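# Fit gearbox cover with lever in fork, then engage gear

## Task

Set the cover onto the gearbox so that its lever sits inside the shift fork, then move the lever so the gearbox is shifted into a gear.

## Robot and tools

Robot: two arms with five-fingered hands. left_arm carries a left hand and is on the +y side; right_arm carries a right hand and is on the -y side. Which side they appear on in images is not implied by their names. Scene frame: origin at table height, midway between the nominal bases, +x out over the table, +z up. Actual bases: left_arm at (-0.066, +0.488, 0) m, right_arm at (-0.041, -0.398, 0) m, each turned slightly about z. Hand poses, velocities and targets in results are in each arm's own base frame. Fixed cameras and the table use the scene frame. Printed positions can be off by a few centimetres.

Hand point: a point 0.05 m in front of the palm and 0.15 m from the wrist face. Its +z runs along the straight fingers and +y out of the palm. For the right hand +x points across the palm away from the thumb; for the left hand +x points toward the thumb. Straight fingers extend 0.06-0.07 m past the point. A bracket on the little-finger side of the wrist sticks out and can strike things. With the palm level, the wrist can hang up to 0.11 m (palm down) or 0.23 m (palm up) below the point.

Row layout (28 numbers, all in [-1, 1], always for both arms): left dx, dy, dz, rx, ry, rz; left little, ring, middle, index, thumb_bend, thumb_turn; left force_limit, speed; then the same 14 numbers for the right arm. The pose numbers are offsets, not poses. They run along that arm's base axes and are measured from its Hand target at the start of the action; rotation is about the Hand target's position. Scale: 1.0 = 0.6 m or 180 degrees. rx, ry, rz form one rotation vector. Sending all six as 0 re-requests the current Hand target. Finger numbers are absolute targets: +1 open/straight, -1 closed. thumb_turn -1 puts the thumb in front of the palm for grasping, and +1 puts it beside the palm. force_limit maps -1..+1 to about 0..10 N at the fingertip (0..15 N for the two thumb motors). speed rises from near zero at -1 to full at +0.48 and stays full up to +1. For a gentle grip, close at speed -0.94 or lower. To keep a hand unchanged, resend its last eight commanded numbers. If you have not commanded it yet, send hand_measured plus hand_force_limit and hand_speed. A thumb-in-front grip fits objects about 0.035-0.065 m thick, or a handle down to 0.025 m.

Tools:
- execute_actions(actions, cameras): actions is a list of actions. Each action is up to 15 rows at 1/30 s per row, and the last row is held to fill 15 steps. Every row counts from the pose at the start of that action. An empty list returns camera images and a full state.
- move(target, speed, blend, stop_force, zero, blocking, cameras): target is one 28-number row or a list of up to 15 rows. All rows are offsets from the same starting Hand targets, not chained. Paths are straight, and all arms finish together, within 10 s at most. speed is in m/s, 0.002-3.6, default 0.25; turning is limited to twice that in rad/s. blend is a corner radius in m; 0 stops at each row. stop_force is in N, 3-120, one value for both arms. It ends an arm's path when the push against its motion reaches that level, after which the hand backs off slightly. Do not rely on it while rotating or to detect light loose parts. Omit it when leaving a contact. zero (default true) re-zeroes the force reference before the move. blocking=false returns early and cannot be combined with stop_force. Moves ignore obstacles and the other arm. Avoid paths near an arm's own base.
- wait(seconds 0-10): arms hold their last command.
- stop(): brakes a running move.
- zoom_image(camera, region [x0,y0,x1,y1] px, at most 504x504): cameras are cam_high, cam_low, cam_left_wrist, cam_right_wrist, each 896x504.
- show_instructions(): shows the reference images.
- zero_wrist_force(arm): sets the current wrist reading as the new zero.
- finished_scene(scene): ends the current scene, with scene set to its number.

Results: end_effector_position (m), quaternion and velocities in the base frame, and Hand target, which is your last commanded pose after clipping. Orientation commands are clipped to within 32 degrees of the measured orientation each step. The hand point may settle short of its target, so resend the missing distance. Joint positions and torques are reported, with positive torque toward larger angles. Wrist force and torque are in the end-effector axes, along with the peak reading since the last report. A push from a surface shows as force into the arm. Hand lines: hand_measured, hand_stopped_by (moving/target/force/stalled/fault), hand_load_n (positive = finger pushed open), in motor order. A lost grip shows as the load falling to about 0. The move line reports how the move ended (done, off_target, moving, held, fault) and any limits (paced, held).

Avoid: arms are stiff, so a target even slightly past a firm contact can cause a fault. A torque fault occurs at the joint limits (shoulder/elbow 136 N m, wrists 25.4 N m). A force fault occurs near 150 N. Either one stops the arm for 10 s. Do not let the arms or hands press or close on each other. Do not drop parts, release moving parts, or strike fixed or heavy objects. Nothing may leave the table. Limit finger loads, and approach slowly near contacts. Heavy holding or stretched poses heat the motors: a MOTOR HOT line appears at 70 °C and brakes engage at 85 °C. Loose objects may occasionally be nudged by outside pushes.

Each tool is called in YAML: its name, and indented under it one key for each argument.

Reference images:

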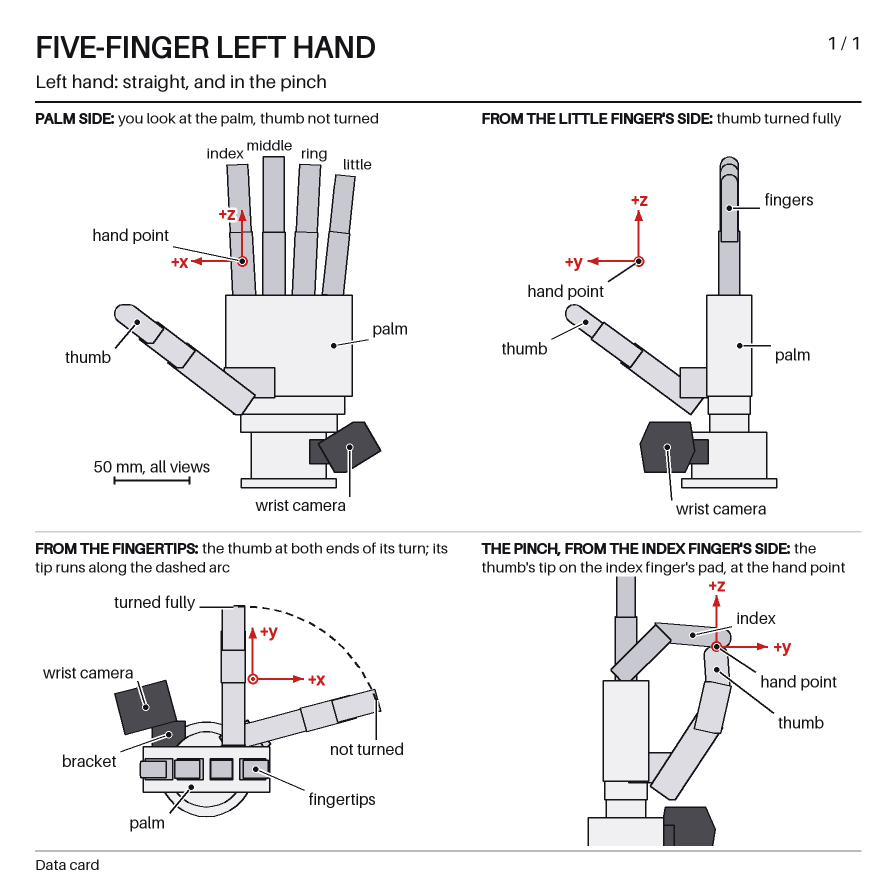

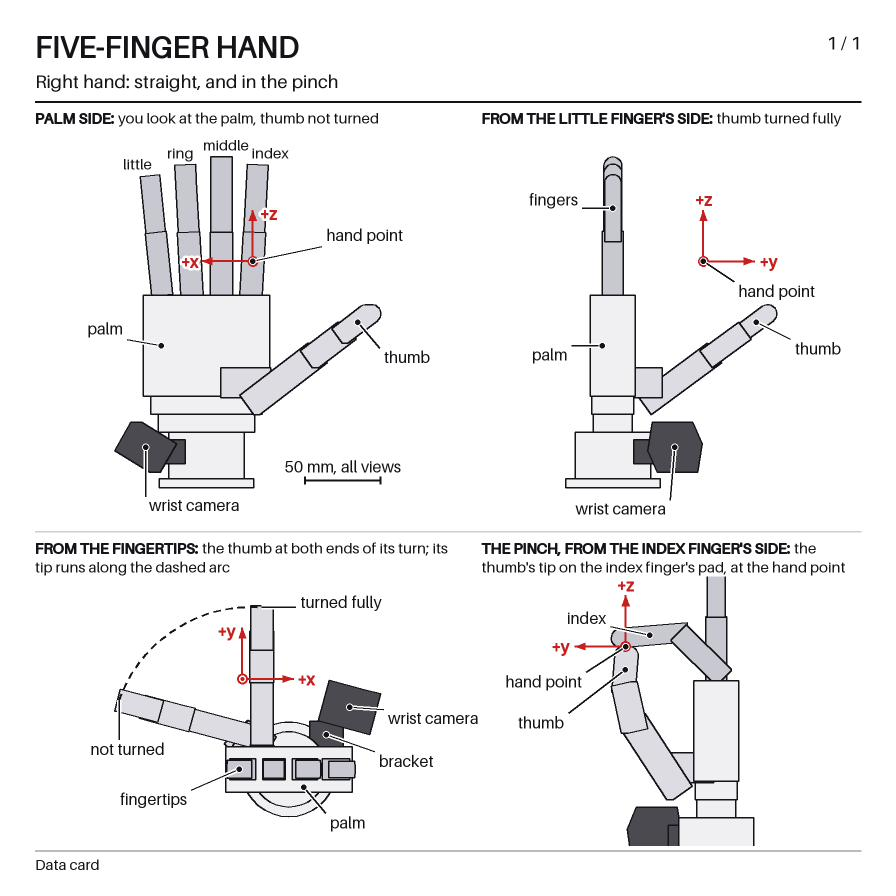

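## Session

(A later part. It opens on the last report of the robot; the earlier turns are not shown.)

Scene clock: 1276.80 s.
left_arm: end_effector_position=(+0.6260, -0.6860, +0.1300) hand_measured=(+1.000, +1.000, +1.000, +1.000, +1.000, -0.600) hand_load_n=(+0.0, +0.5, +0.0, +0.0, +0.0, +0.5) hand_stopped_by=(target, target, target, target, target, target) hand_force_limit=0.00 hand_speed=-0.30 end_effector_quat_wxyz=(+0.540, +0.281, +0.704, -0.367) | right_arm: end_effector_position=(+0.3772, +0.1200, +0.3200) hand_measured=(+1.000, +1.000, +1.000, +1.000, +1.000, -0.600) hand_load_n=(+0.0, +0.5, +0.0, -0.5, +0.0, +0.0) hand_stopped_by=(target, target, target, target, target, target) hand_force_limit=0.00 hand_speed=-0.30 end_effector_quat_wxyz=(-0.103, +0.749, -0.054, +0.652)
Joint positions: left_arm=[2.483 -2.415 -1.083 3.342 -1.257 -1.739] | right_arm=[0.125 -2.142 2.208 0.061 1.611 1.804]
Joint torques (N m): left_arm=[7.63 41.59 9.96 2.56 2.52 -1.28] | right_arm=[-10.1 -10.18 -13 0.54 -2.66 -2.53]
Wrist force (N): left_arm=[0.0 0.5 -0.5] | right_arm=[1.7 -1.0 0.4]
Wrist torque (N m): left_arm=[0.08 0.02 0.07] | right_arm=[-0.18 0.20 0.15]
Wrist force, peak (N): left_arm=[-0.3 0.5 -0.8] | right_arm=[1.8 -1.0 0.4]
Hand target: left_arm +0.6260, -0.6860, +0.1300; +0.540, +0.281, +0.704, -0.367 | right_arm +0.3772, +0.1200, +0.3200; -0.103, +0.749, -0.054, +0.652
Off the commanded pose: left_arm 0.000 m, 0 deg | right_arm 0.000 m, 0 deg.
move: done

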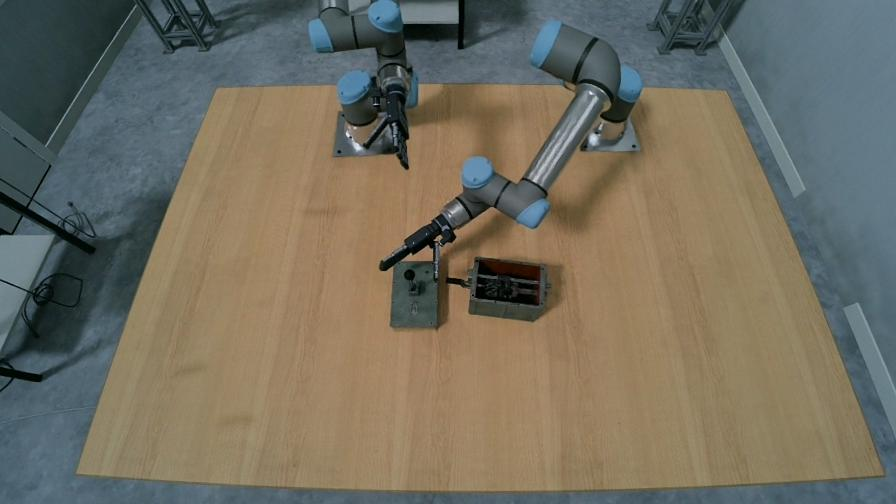

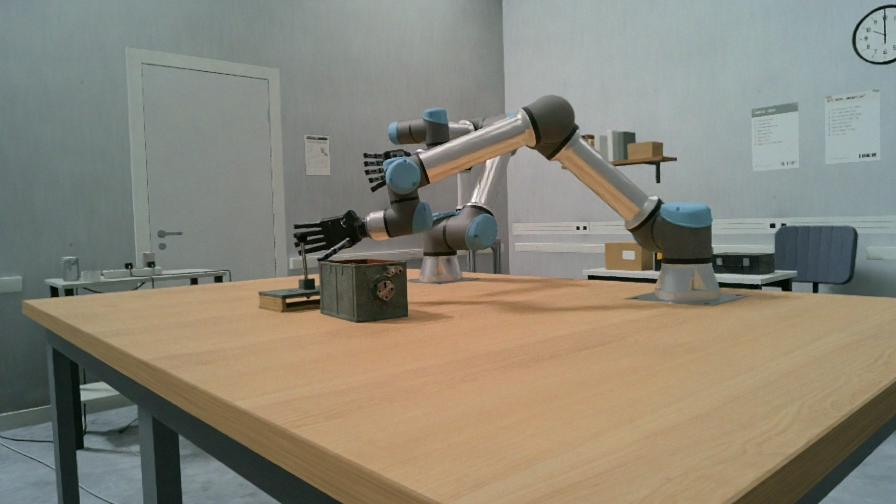

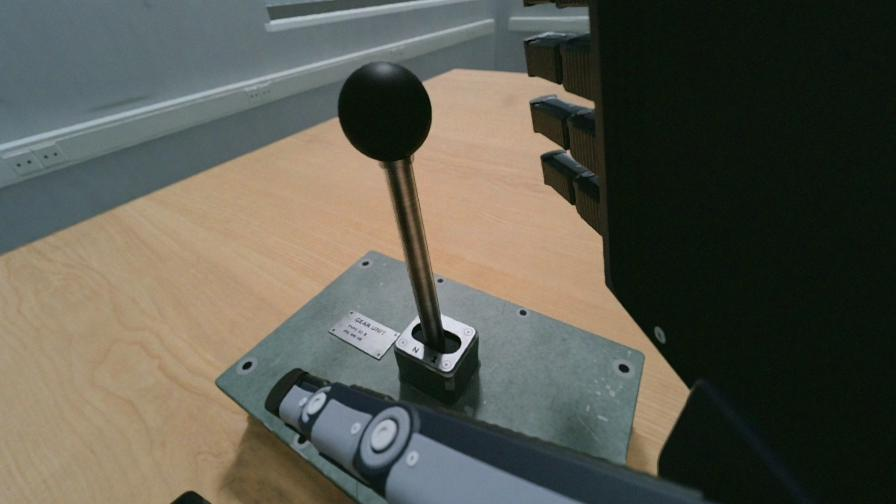

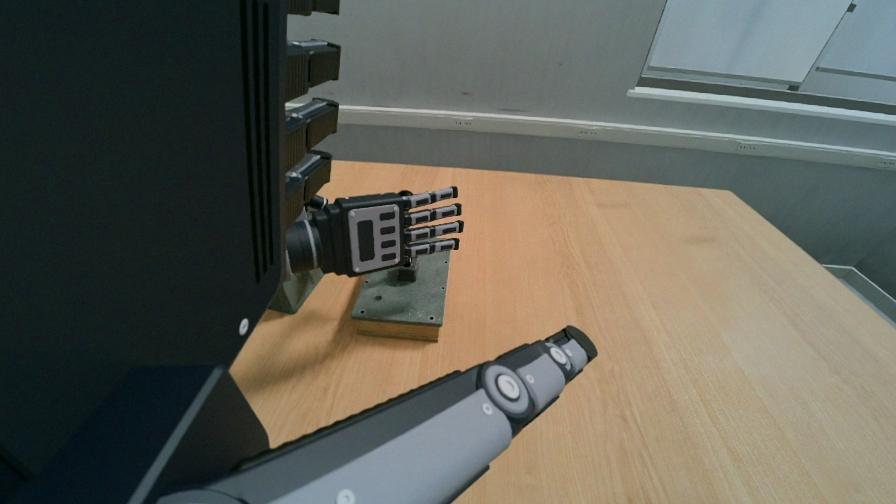

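move:
  target: [0.0067, -0.0017, -0.075, 0, 0, 0, 1, 1, 1, 1, 1, -0.6, 0, -0.3, 0, 0, 0, 0, 0, 0, 1, 1, 1, 1, 1, -0.6, 0, -0.3]
  speed: 0.05
  stop_force: 5
  cameras: ["all"]

zoom_image:
  camera: "cam_left_wrist"
  region: [250, 100, 650, 450]

zoom_image:
  camera: "cam_low"
  region: [230, 200, 430, 340]

zoom_image:
  camera: "cam_right_wrist"
  region: [280, 150, 500, 350]

Scene clock: 1307.80 s.
left_arm: end_effector_position=(+0.6300, -0.6870, +0.0850) hand_measured=(+1.000, +1.000, +1.000, +1.000, +1.000, -0.600) hand_load_n=(+0.0, +0.0, +0.0, +0.0, +0.0, +0.0) hand_stopped_by=(target, target, target, target, target, target) hand_force_limit=0.00 hand_speed=-0.30 end_effector_quat_wxyz=(+0.540, +0.281, +0.704, -0.367) | right_arm: end_effector_position=(+0.3772, +0.1200, +0.3200) hand_measured=(+1.000, +1.000, +1.000, +1.000, +1.000, -0.600) hand_load_n=(+0.0, +0.0, +0.0, +0.0, +0.0, +0.5) hand_stopped_by=(target, target, target, target, target, target) hand_force_limit=0.00 hand_speed=-0.30 end_effector_quat_wxyz=(-0.103, +0.749, -0.054, +0.652)
Joint positions: left_arm=[2.485 -2.469 -1.105 3.418 -1.255 -1.739] | right_arm=[0.125 -2.142 2.208 0.061 1.611 1.804]
Joint torques (N m): left_arm=[9.68 43.03 10.19 2.56 2.56 2.06] | right_arm=[-10.35 -10.52 -13.04 1.03 -2.46 -2.43]
Wrist force (N): left_arm=[0.1 0.5 -0.2] | right_arm=[1.5 -0.8 0.4]
Wrist torque (N m): left_arm=[0.07 0.03 0.06] | right_arm=[-0.16 0.22 0.15]
Wrist force, peak (N): left_arm=[0.5 0.6 -0.2] | right_arm=[1.8 -1.0 0.5]
Hand target: left_arm +0.6300, -0.6870, +0.0850; +0.540, +0.281, +0.704, -0.367 | right_arm +0.3772, +0.1200, +0.3200; -0.103, +0.749, -0.054, +0.652
Off the commanded pose: left_arm 0.000 m, 0 deg | right_arm 0.000 m, 0 deg.
move: done

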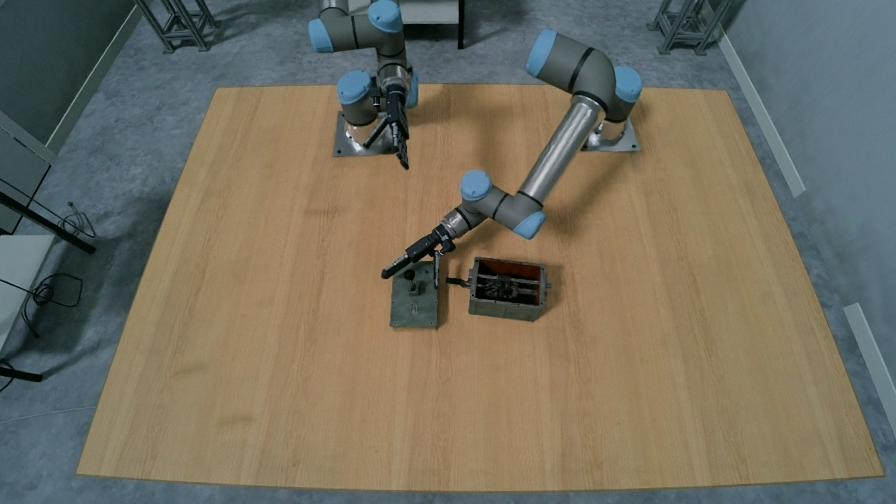

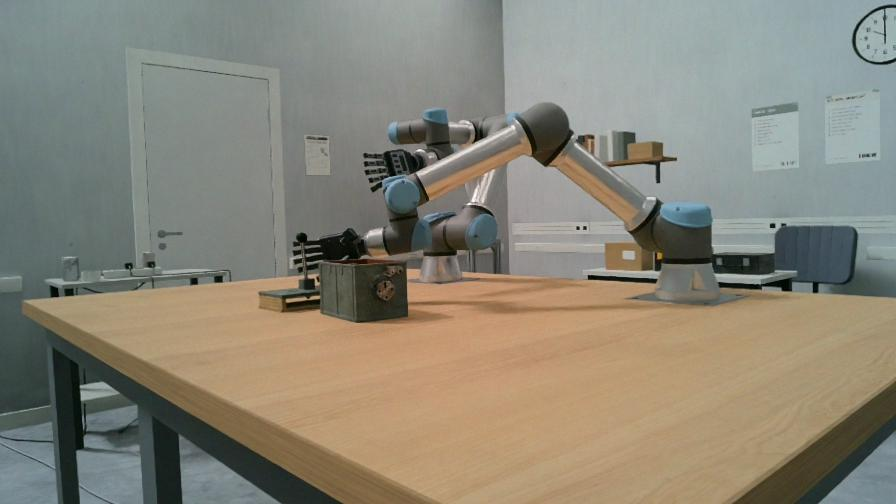

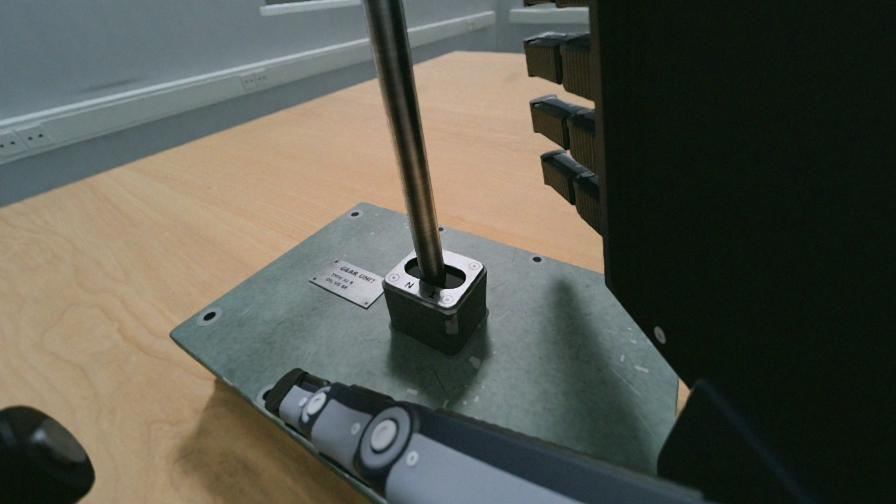

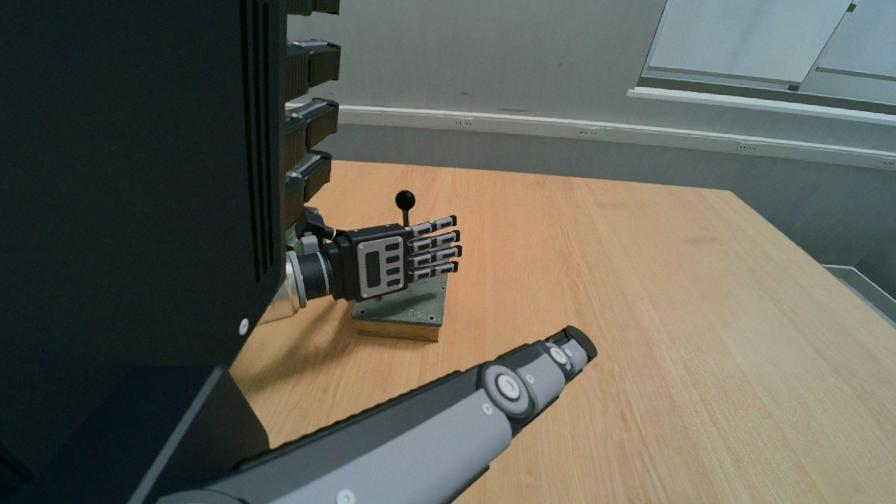

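Scaled by 1.260 from the camera's 896x504 image, which has a finer 1280x720 frame.

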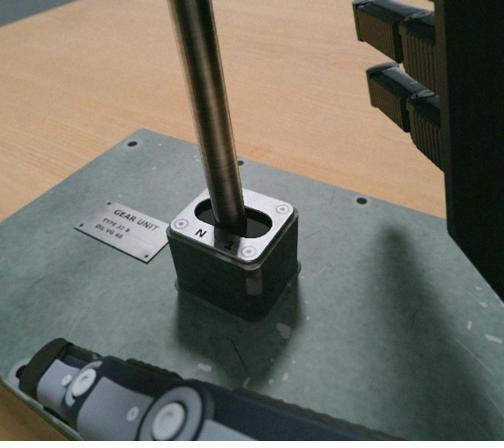

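Scaled by 2.520 from the camera's 896x504 image, which has a finer 1280x720 frame.

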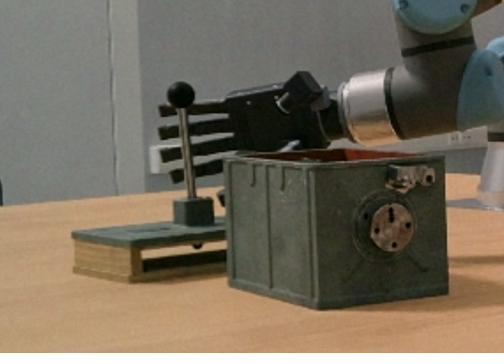

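Scaled by 2.291 from the camera's 896x504 image, which has a finer 1280x720 frame.

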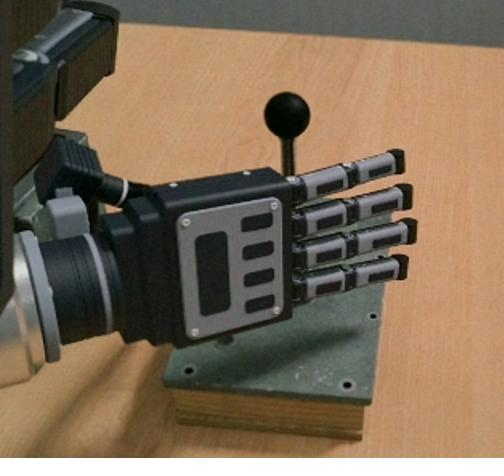

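move:
  target: [0, 0, 0, 0, 0, 0, 1, 1, 1, 0.35, 0.55, -0.6, 0, -0.5, 0, 0, 0, 0, 0, 0, 1, 1, 1, 1, 1, -0.6, 0, -0.3]
  speed: 0.05
  cameras: ["all"]

zoom_image:
  camera: "cam_left_wrist"
  region: [250, 100, 650, 450]

zoom_image:
  camera: "cam_low"
  region: [230, 200, 430, 340]

zoom_image:
  camera: "cam_right_wrist"
  region: [280, 150, 500, 350]

zoom_image:
  camera: "cam_high"
  region: [370, 220, 580, 350]

Scene clock: 1327.73 s.
left_arm: end_effector_position=(+0.6300, -0.6870, +0.0850) hand_measured=(+1.000, +1.000, +1.000, +0.350, +0.550, -0.600) hand_load_n=(+0.5, +0.0, +0.0, +0.0, +0.0, +0.0) hand_stopped_by=(target, target, target, target, target, target) hand_force_limit=0.00 hand_speed=-0.50 end_effector_quat_wxyz=(+0.540, +0.281, +0.704, -0.367) | right_arm: end_effector_position=(+0.3772, +0.1200, +0.3200) hand_measured=(+1.000, +1.000, +1.000, +1.000, +1.000, -0.600) hand_load_n=(+0.0, +0.0, +0.0, +0.0, +0.0, +0.0) hand_stopped_by=(target, target, target, target, target, target) hand_force_limit=0.00 hand_speed=-0.30 end_effector_quat_wxyz=(-0.103, +0.749, -0.054, +0.652)
Joint positions: left_arm=[2.485 -2.469 -1.105 3.418 -1.255 -1.739] | right_arm=[0.125 -2.142 2.208 0.061 1.611 1.804]
Joint torques (N m): left_arm=[10.06 42.81 10 2.59 2.38 -0.62] | right_arm=[-11.26 -9.79 -14.29 0.8 -2.75 -2.51]
Wrist force (N): left_arm=[0.2 0.6 -0.2] | right_arm=[1.6 -0.9 0.5]
Wrist torque (N m): left_arm=[0.08 0.00 0.07] | right_arm=[-0.17 0.21 0.15]
Wrist force, peak (N): left_arm=[0.1 0.8 -0.3] | right_arm=[1.8 -1.1 0.7]
Hand target: left_arm +0.6300, -0.6870, +0.0850; +0.540, +0.281, +0.704, -0.367 | right_arm +0.3772, +0.1200, +0.3200; -0.103, +0.749, -0.054, +0.652
Off the commanded pose: left_arm 0.000 m, 0 deg | right_arm 0.000 m, 0 deg.
move: done

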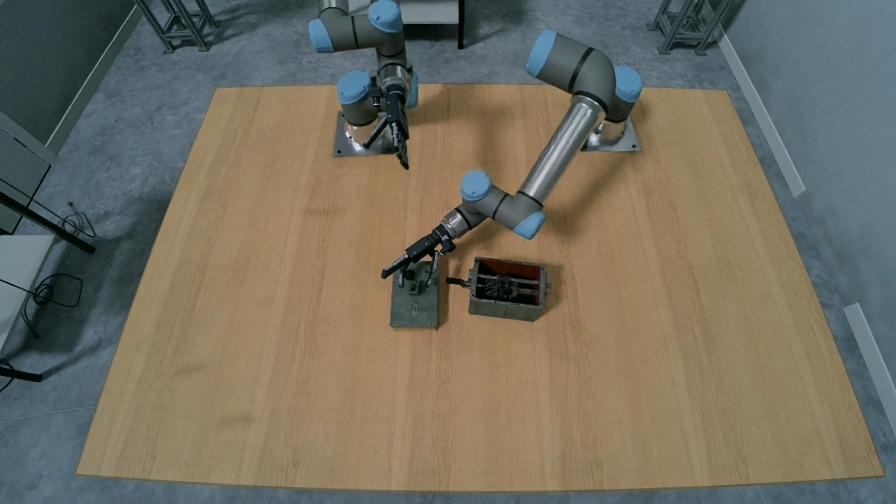

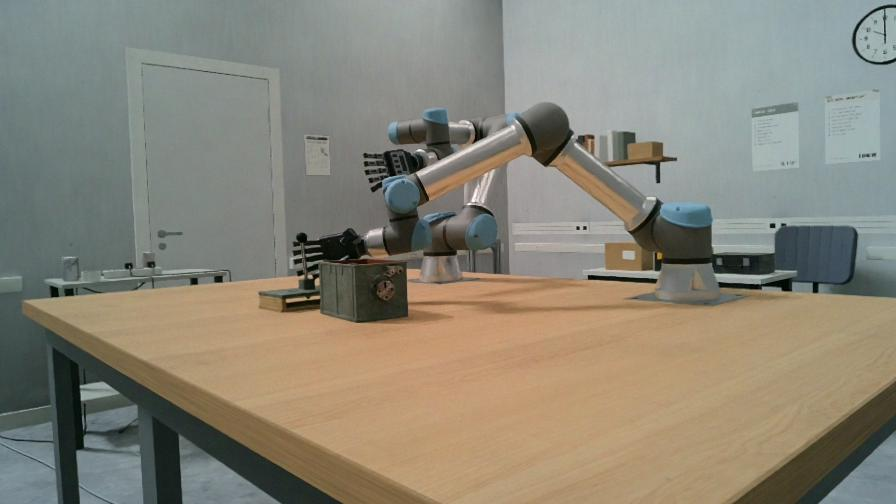

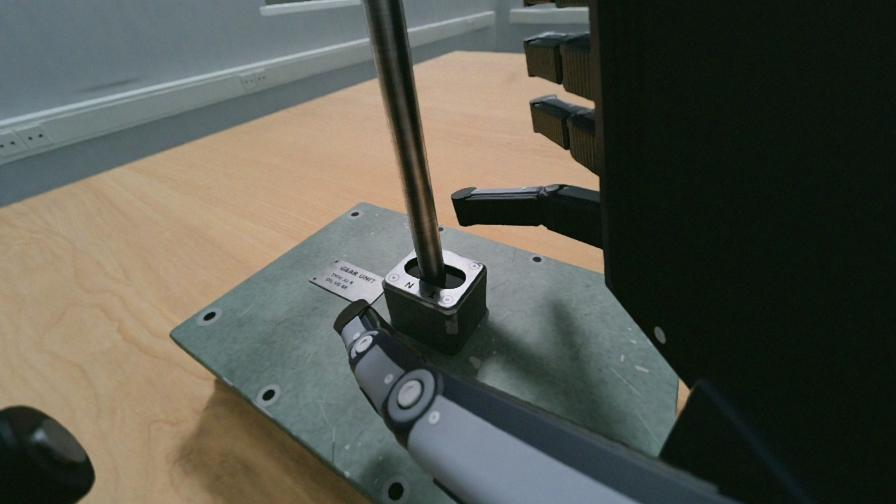

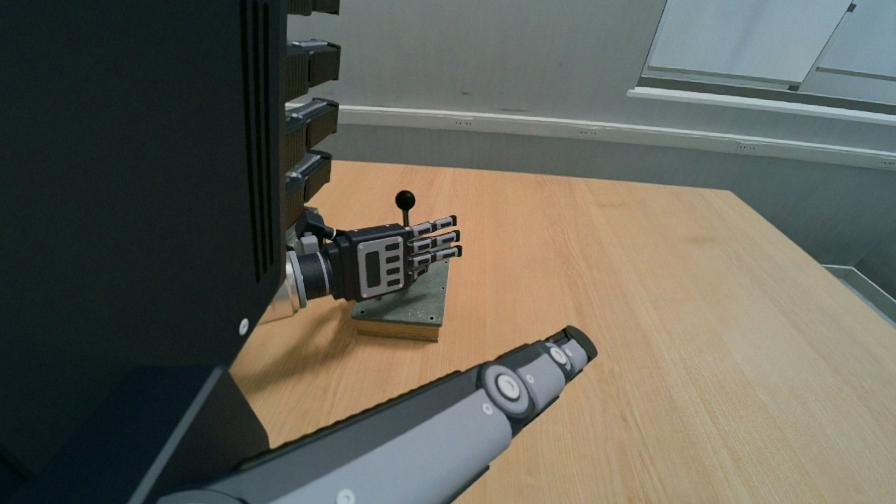

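Scaled by 1.260 from the camera's 896x504 image, which has a finer 1280x720 frame.

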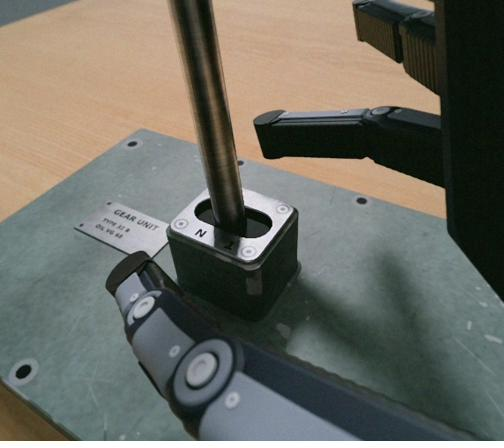

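Scaled by 2.520 from the camera's 896x504 image, which has a finer 1280x720 frame.

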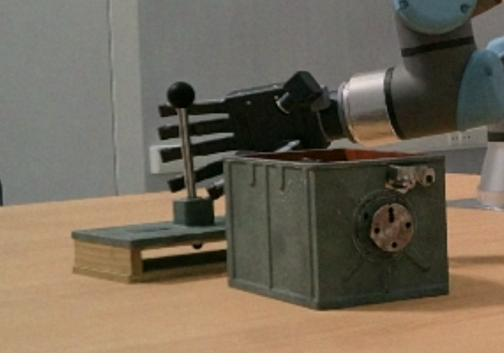

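Scaled by 2.291 from the camera's 896x504 image, which has a finer 1280x720 frame.

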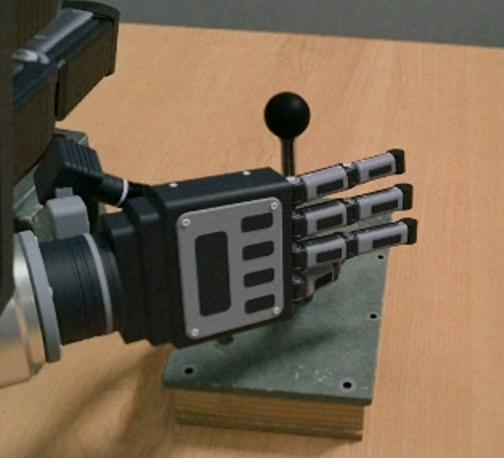

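Scaled by 2.400 from the camera's 896x504 image, which has a finer 1280x720 frame.

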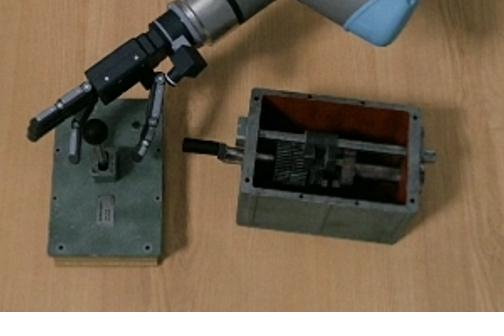

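move:
  target: [0.0017, -0.0017, -0.0417, 0, 0, 0, 1, 1, 1, 0.35, 0.55, -0.6, 0, -0.5, 0, 0, 0, 0, 0, 0, 1, 1, 1, 1, 1, -0.6, 0, -0.3]
  speed: 0.03
  stop_force: 4
  cameras: ["all"]

zoom_image:
  camera: "cam_left_wrist"
  region: [250, 100, 650, 450]

zoom_image:
  camera: "cam_low"
  region: [230, 200, 430, 340]

zoom_image:
  camera: "cam_high"
  region: [370, 220, 580, 350]

Scene clock: 1345.27 s.
left_arm: end_effector_position=(+0.6310, -0.6880, +0.0600) hand_measured=(+1.000, +1.000, +1.000, +0.350, +0.550, -0.600) hand_load_n=(+0.0, +0.0, +0.0, +0.0, +0.0, +0.0) hand_stopped_by=(target, target, target, target, target, target) hand_force_limit=0.00 hand_speed=-0.50 end_effector_quat_wxyz=(+0.540, +0.281, +0.704, -0.367) | right_arm: end_effector_position=(+0.3772, +0.1200, +0.3200) hand_measured=(+1.000, +1.000, +1.000, +1.000, +1.000, -0.600) hand_load_n=(+0.0, +0.0, +0.0, +0.0, +0.5, +0.5) hand_stopped_by=(target, target, target, target, target, target) hand_force_limit=0.00 hand_speed=-0.30 end_effector_quat_wxyz=(-0.103, +0.749, -0.054, +0.652)
Joint positions: left_arm=[2.485 -2.501 -1.113 3.458 -1.255 -1.739] | right_arm=[0.125 -2.142 2.208 0.061 1.611 1.804]
Joint torques (N m): left_arm=[-11.04 43.29 9.31 2.59 -2.26 -0.94] | right_arm=[-11.2 -10.02 -14.25 0.86 -2.5 -2.32]
Wrist force (N): left_arm=[-0.1 0.6 -0.4] | right_arm=[1.5 -1.0 0.5]
Wrist torque (N m): left_arm=[0.08 0.03 0.05] | right_arm=[-0.18 0.24 0.14]
Wrist force, peak (N): left_arm=[0.1 0.7 -0.5] | right_arm=[1.8 -1.0 0.5]
Hand target: left_arm +0.6310, -0.6880, +0.0600; +0.540, +0.281, +0.704, -0.367 | right_arm +0.3772, +0.1200, +0.3200; -0.103, +0.749, -0.054, +0.652
Off the commanded pose: left_arm 0.000 m, 0 deg | right_arm 0.000 m, 0 deg.
move: done

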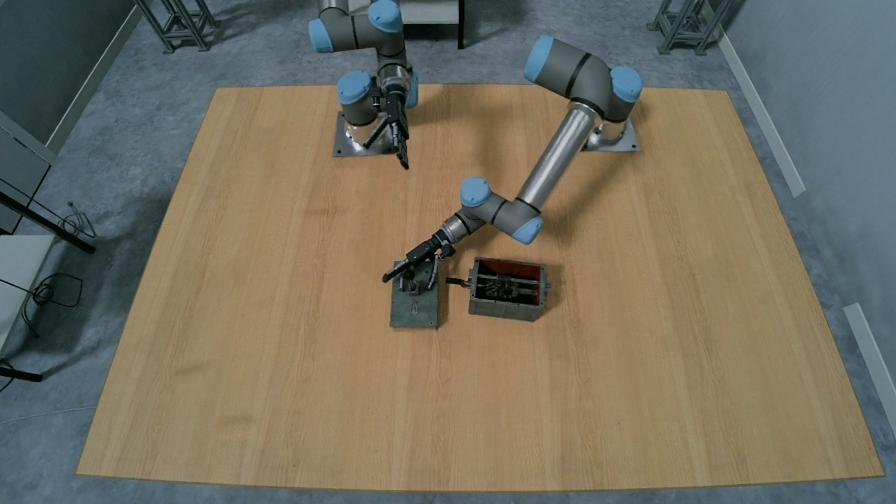

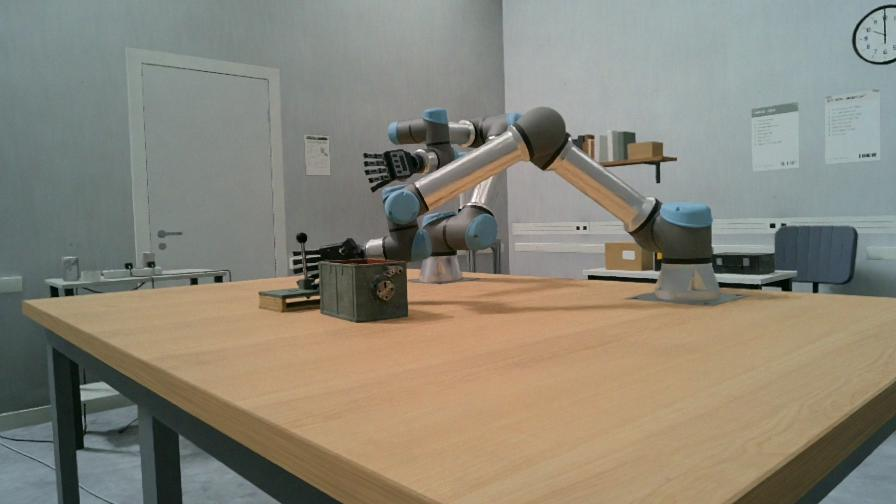

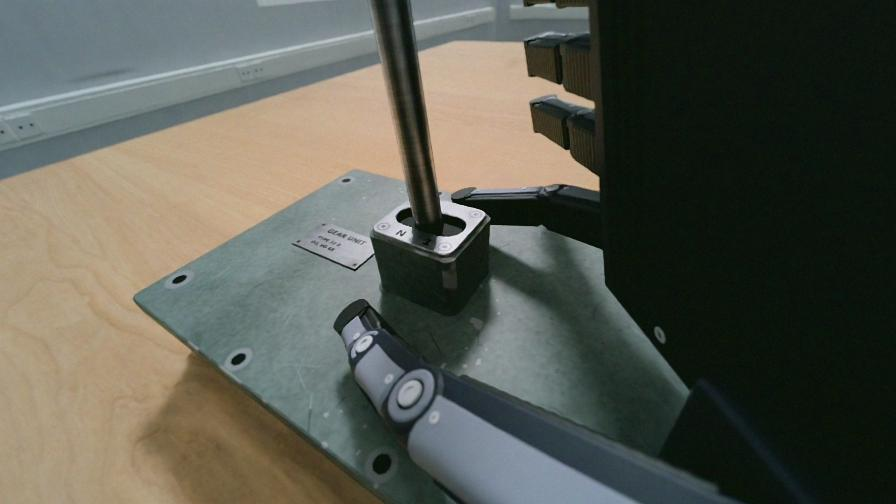

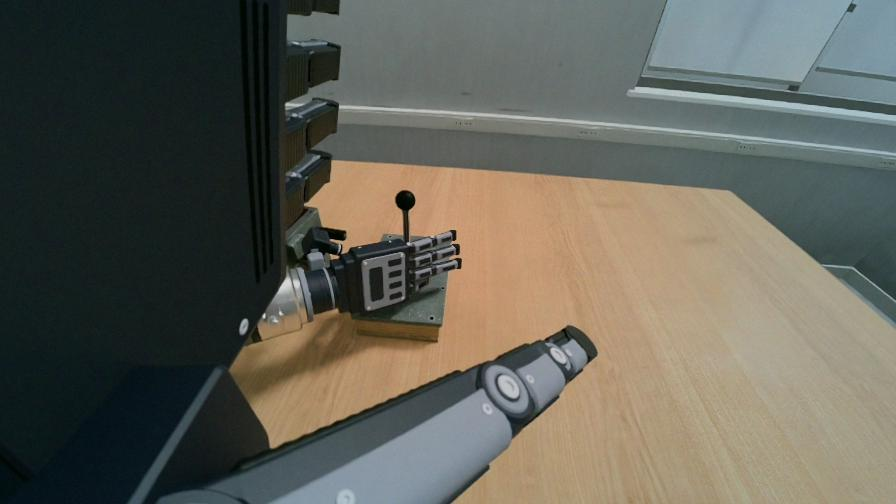

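Scaled by 1.260 from the camera's 896x504 image, which has a finer 1280x720 frame.

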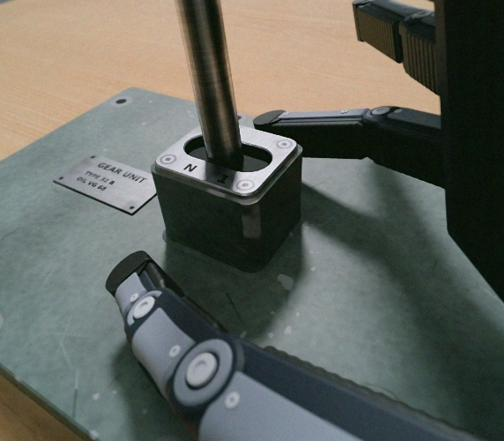

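Scaled by 2.520 from the camera's 896x504 image, which has a finer 1280x720 frame.

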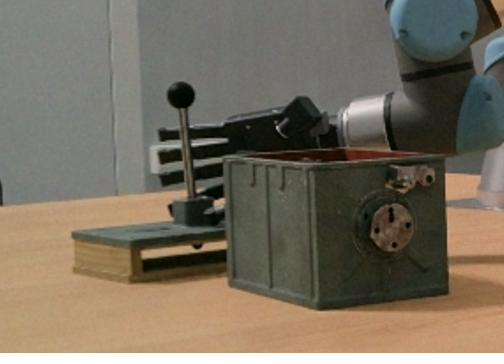

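Scaled by 2.400 from the camera's 896x504 image, which has a finer 1280x720 frame.

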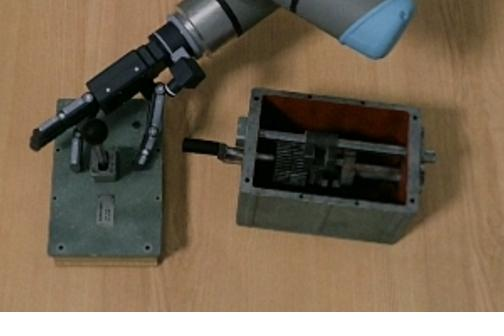

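move:
  target: [0, 0, 0, 0, 0, 0, 1, 1, 1, -0.5, -0.4, -0.6, -0.7, -0.92, 0, 0, 0, 0, 0, 0, 1, 1, 1, 1, 1, -0.6, 0, -0.3]
  speed: 0.05
  cameras: ["all"]

zoom_image:
  camera: "cam_left_wrist"
  region: [250, 100, 650, 450]

zoom_image:
  camera: "cam_high"
  region: [370, 220, 580, 350]

Scene clock: 1371.07 s.
left_arm: end_effector_position=(+0.6310, -0.6880, +0.0600) hand_measured=(+1.000, +1.000, +1.000, +0.186, +0.212, -0.600) hand_load_n=(+0.0, +0.0, +0.0, +1.5, +2.0, +0.5) hand_stopped_by=(target, target, target, force, force, target) hand_force_limit=-0.70 hand_speed=-0.92 end_effector_quat_wxyz=(+0.540, +0.281, +0.704, -0.367) | right_arm: end_effector_position=(+0.3772, +0.1200, +0.3200) hand_measured=(+1.000, +1.000, +1.000, +1.000, +1.000, -0.600) hand_load_n=(+0.0, +0.0, +0.0, +0.0, +0.0, +0.5) hand_stopped_by=(target, target, target, target, target, target) hand_force_limit=0.00 hand_speed=-0.30 end_effector_quat_wxyz=(-0.103, +0.749, -0.054, +0.652)
Joint positions: left_arm=[2.485 -2.501 -1.113 3.458 -1.255 -1.739] | right_arm=[0.125 -2.142 2.208 0.061 1.611 1.804]
Joint torques (N m): left_arm=[-3.76 43.8 9.63 1.11 -1.92 -1.06] | right_arm=[-9.33 -9.51 -13.97 0.67 -2.38 -2.41]
Wrist force (N): left_arm=[0.2 1.5 0.0] | right_arm=[1.7 -1.1 0.5]
Wrist torque (N m): left_arm=[0.10 0.00 0.06] | right_arm=[-0.20 0.20 0.15]
Wrist force, peak (N): left_arm=[0.8 1.6 0.4] | right_arm=[1.8 -1.0 0.6]
Hand target: left_arm +0.6310, -0.6880, +0.0600; +0.540, +0.281, +0.704, -0.367 | right_arm +0.3772, +0.1200, +0.3200; -0.103, +0.749, -0.054, +0.652
Off the commanded pose: left_arm 0.000 m, 0 deg | right_arm 0.000 m, 0 deg.
move: done

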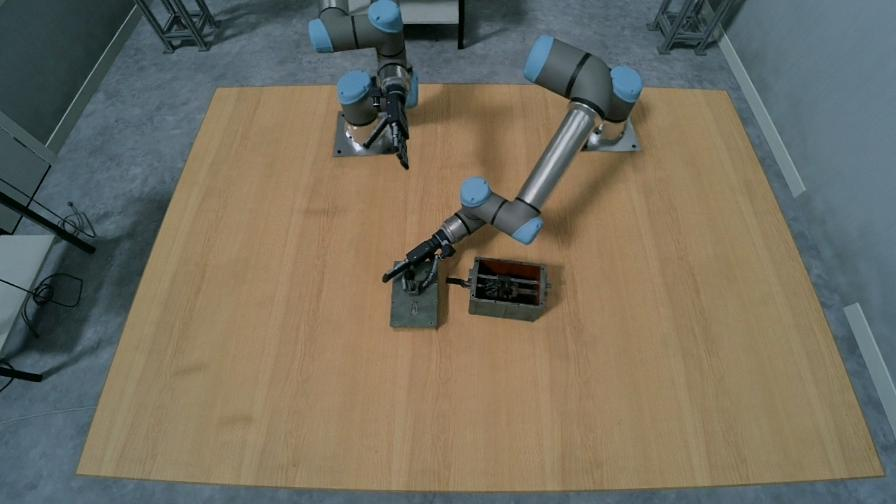

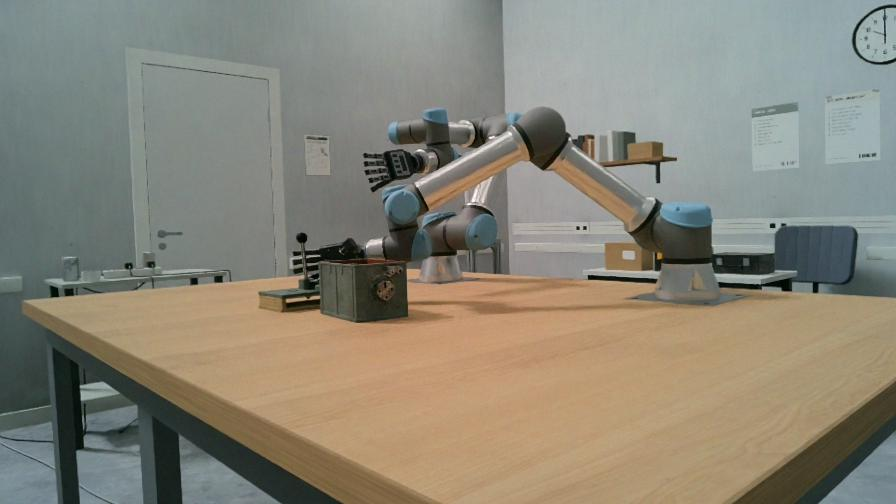

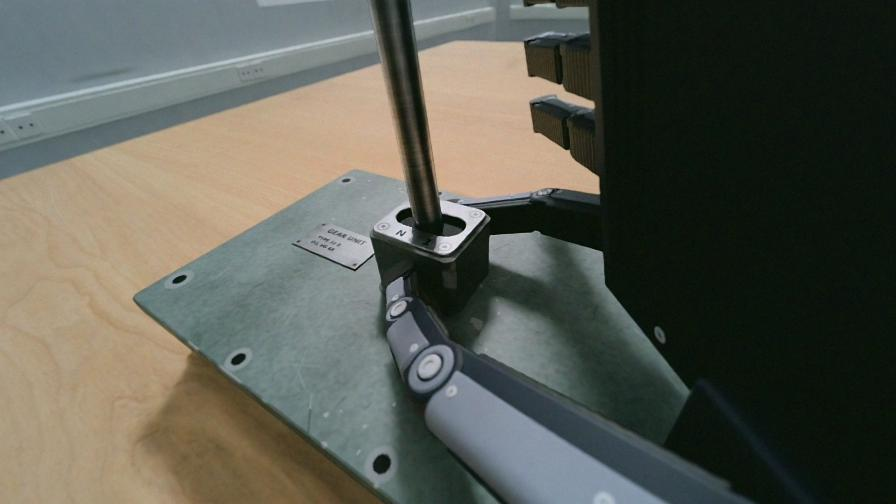

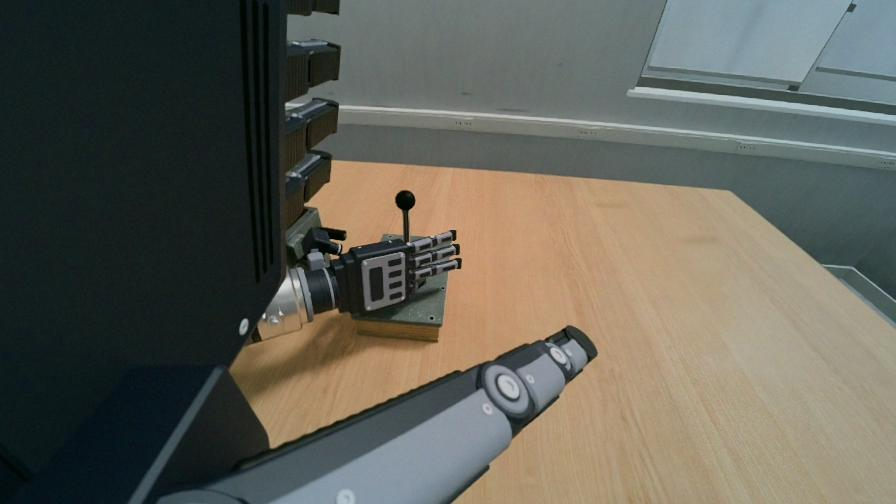

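Scaled by 1.260 from the camera's 896x504 image, which has a finer 1280x720 frame.

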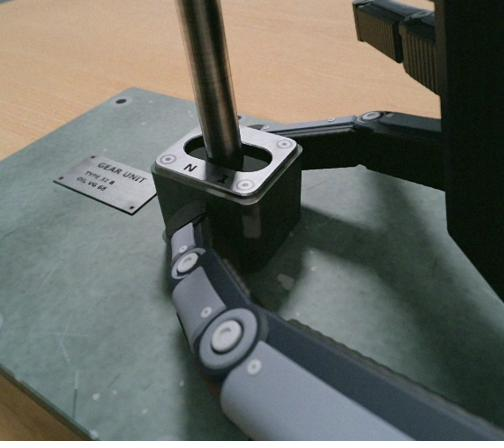

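Scaled by 2.400 from the camera's 896x504 image, which has a finer 1280x720 frame.

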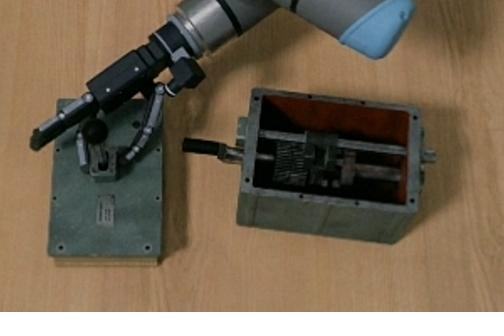

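move:
  target: [0, 0, 0, 0, 0, 0, 1, 1, 1, -0.6, -0.5, -0.6, 0.3, -0.95, 0, 0, 0, 0, 0, 0, 1, 1, 1, 1, 1, -0.6, 0, -0.3]
  speed: 0.05
  cameras: ["cam_left_wrist"]

zoom_image:
  camera: "cam_left_wrist"
  region: [250, 100, 650, 450]

Scene clock: 1381.77 s.
left_arm: end_effector_position=(+0.6310, -0.6880, +0.0600) hand_measured=(+1.000, +1.000, +1.000, +0.178, +0.186, -0.600) hand_load_n=(+0.0, +0.0, +0.0, +8.5, +9.0, +2.0) hand_stopped_by=(target, target, target, force, force, target) hand_force_limit=0.30 hand_speed=-0.95 end_effector_quat_wxyz=(+0.540, +0.281, +0.704, -0.367) | right_arm: end_effector_position=(+0.3772, +0.1200, +0.3200) hand_measured=(+1.000, +1.000, +1.000, +1.000, +1.000, -0.600) hand_load_n=(+0.0, +0.0, +0.0, +0.0, +0.0, +0.5) hand_stopped_by=(target, target, target, target, target, target) hand_force_limit=0.00 hand_speed=-0.30 end_effector_quat_wxyz=(-0.103, +0.749, -0.054, +0.652)
Joint positions: left_arm=[2.485 -2.501 -1.113 3.458 -1.255 -1.739] | right_arm=[0.125 -2.142 2.208 0.061 1.611 1.804]
Joint torques (N m): left_arm=[3.37 48.28 10.92 1.02 1.29 -0.93] | right_arm=[-11.48 -10.59 -14.49 0.62 -2.75 -2.15]
Wrist force (N): left_arm=[2.5 1.1 0.3] | right_arm=[1.6 -0.8 0.2]
Wrist torque (N m): left_arm=[0.19 -0.03 0.04] | right_arm=[-0.15 0.21 0.15]
Wrist force, peak (N): left_arm=[2.5 1.6 0.4] | right_arm=[1.8 -0.9 0.6]
Hand target: left_arm +0.6310, -0.6880, +0.0600; +0.540, +0.281, +0.704, -0.367 | right_arm +0.3772, +0.1200, +0.3200; -0.103, +0.749, -0.054, +0.652
Off the commanded pose: left_arm 0.000 m, 0 deg | right_arm 0.000 m, 0 deg.
move: done
Images, in order (width x height): cam_left_wrist 896x504.

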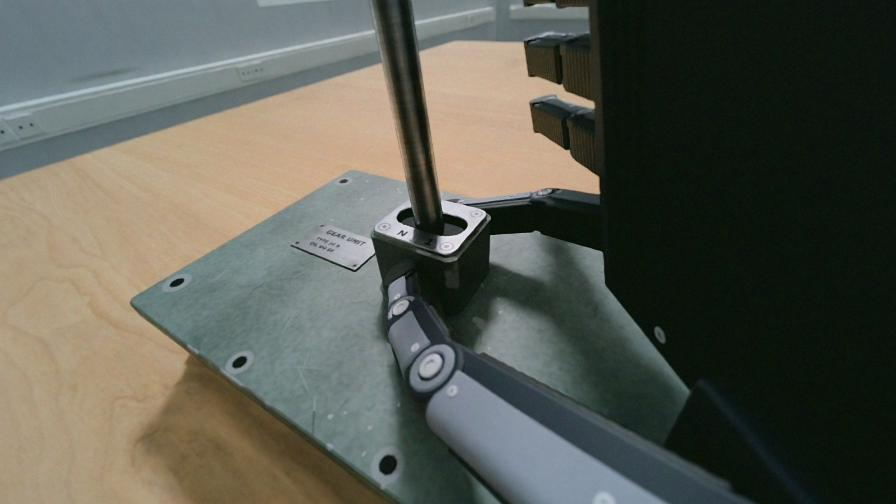

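Scaled by 1.260 from the camera's 896x504 image, which has a finer 1280x720 frame.

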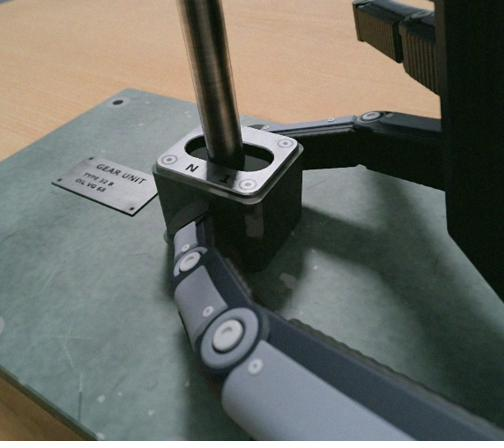

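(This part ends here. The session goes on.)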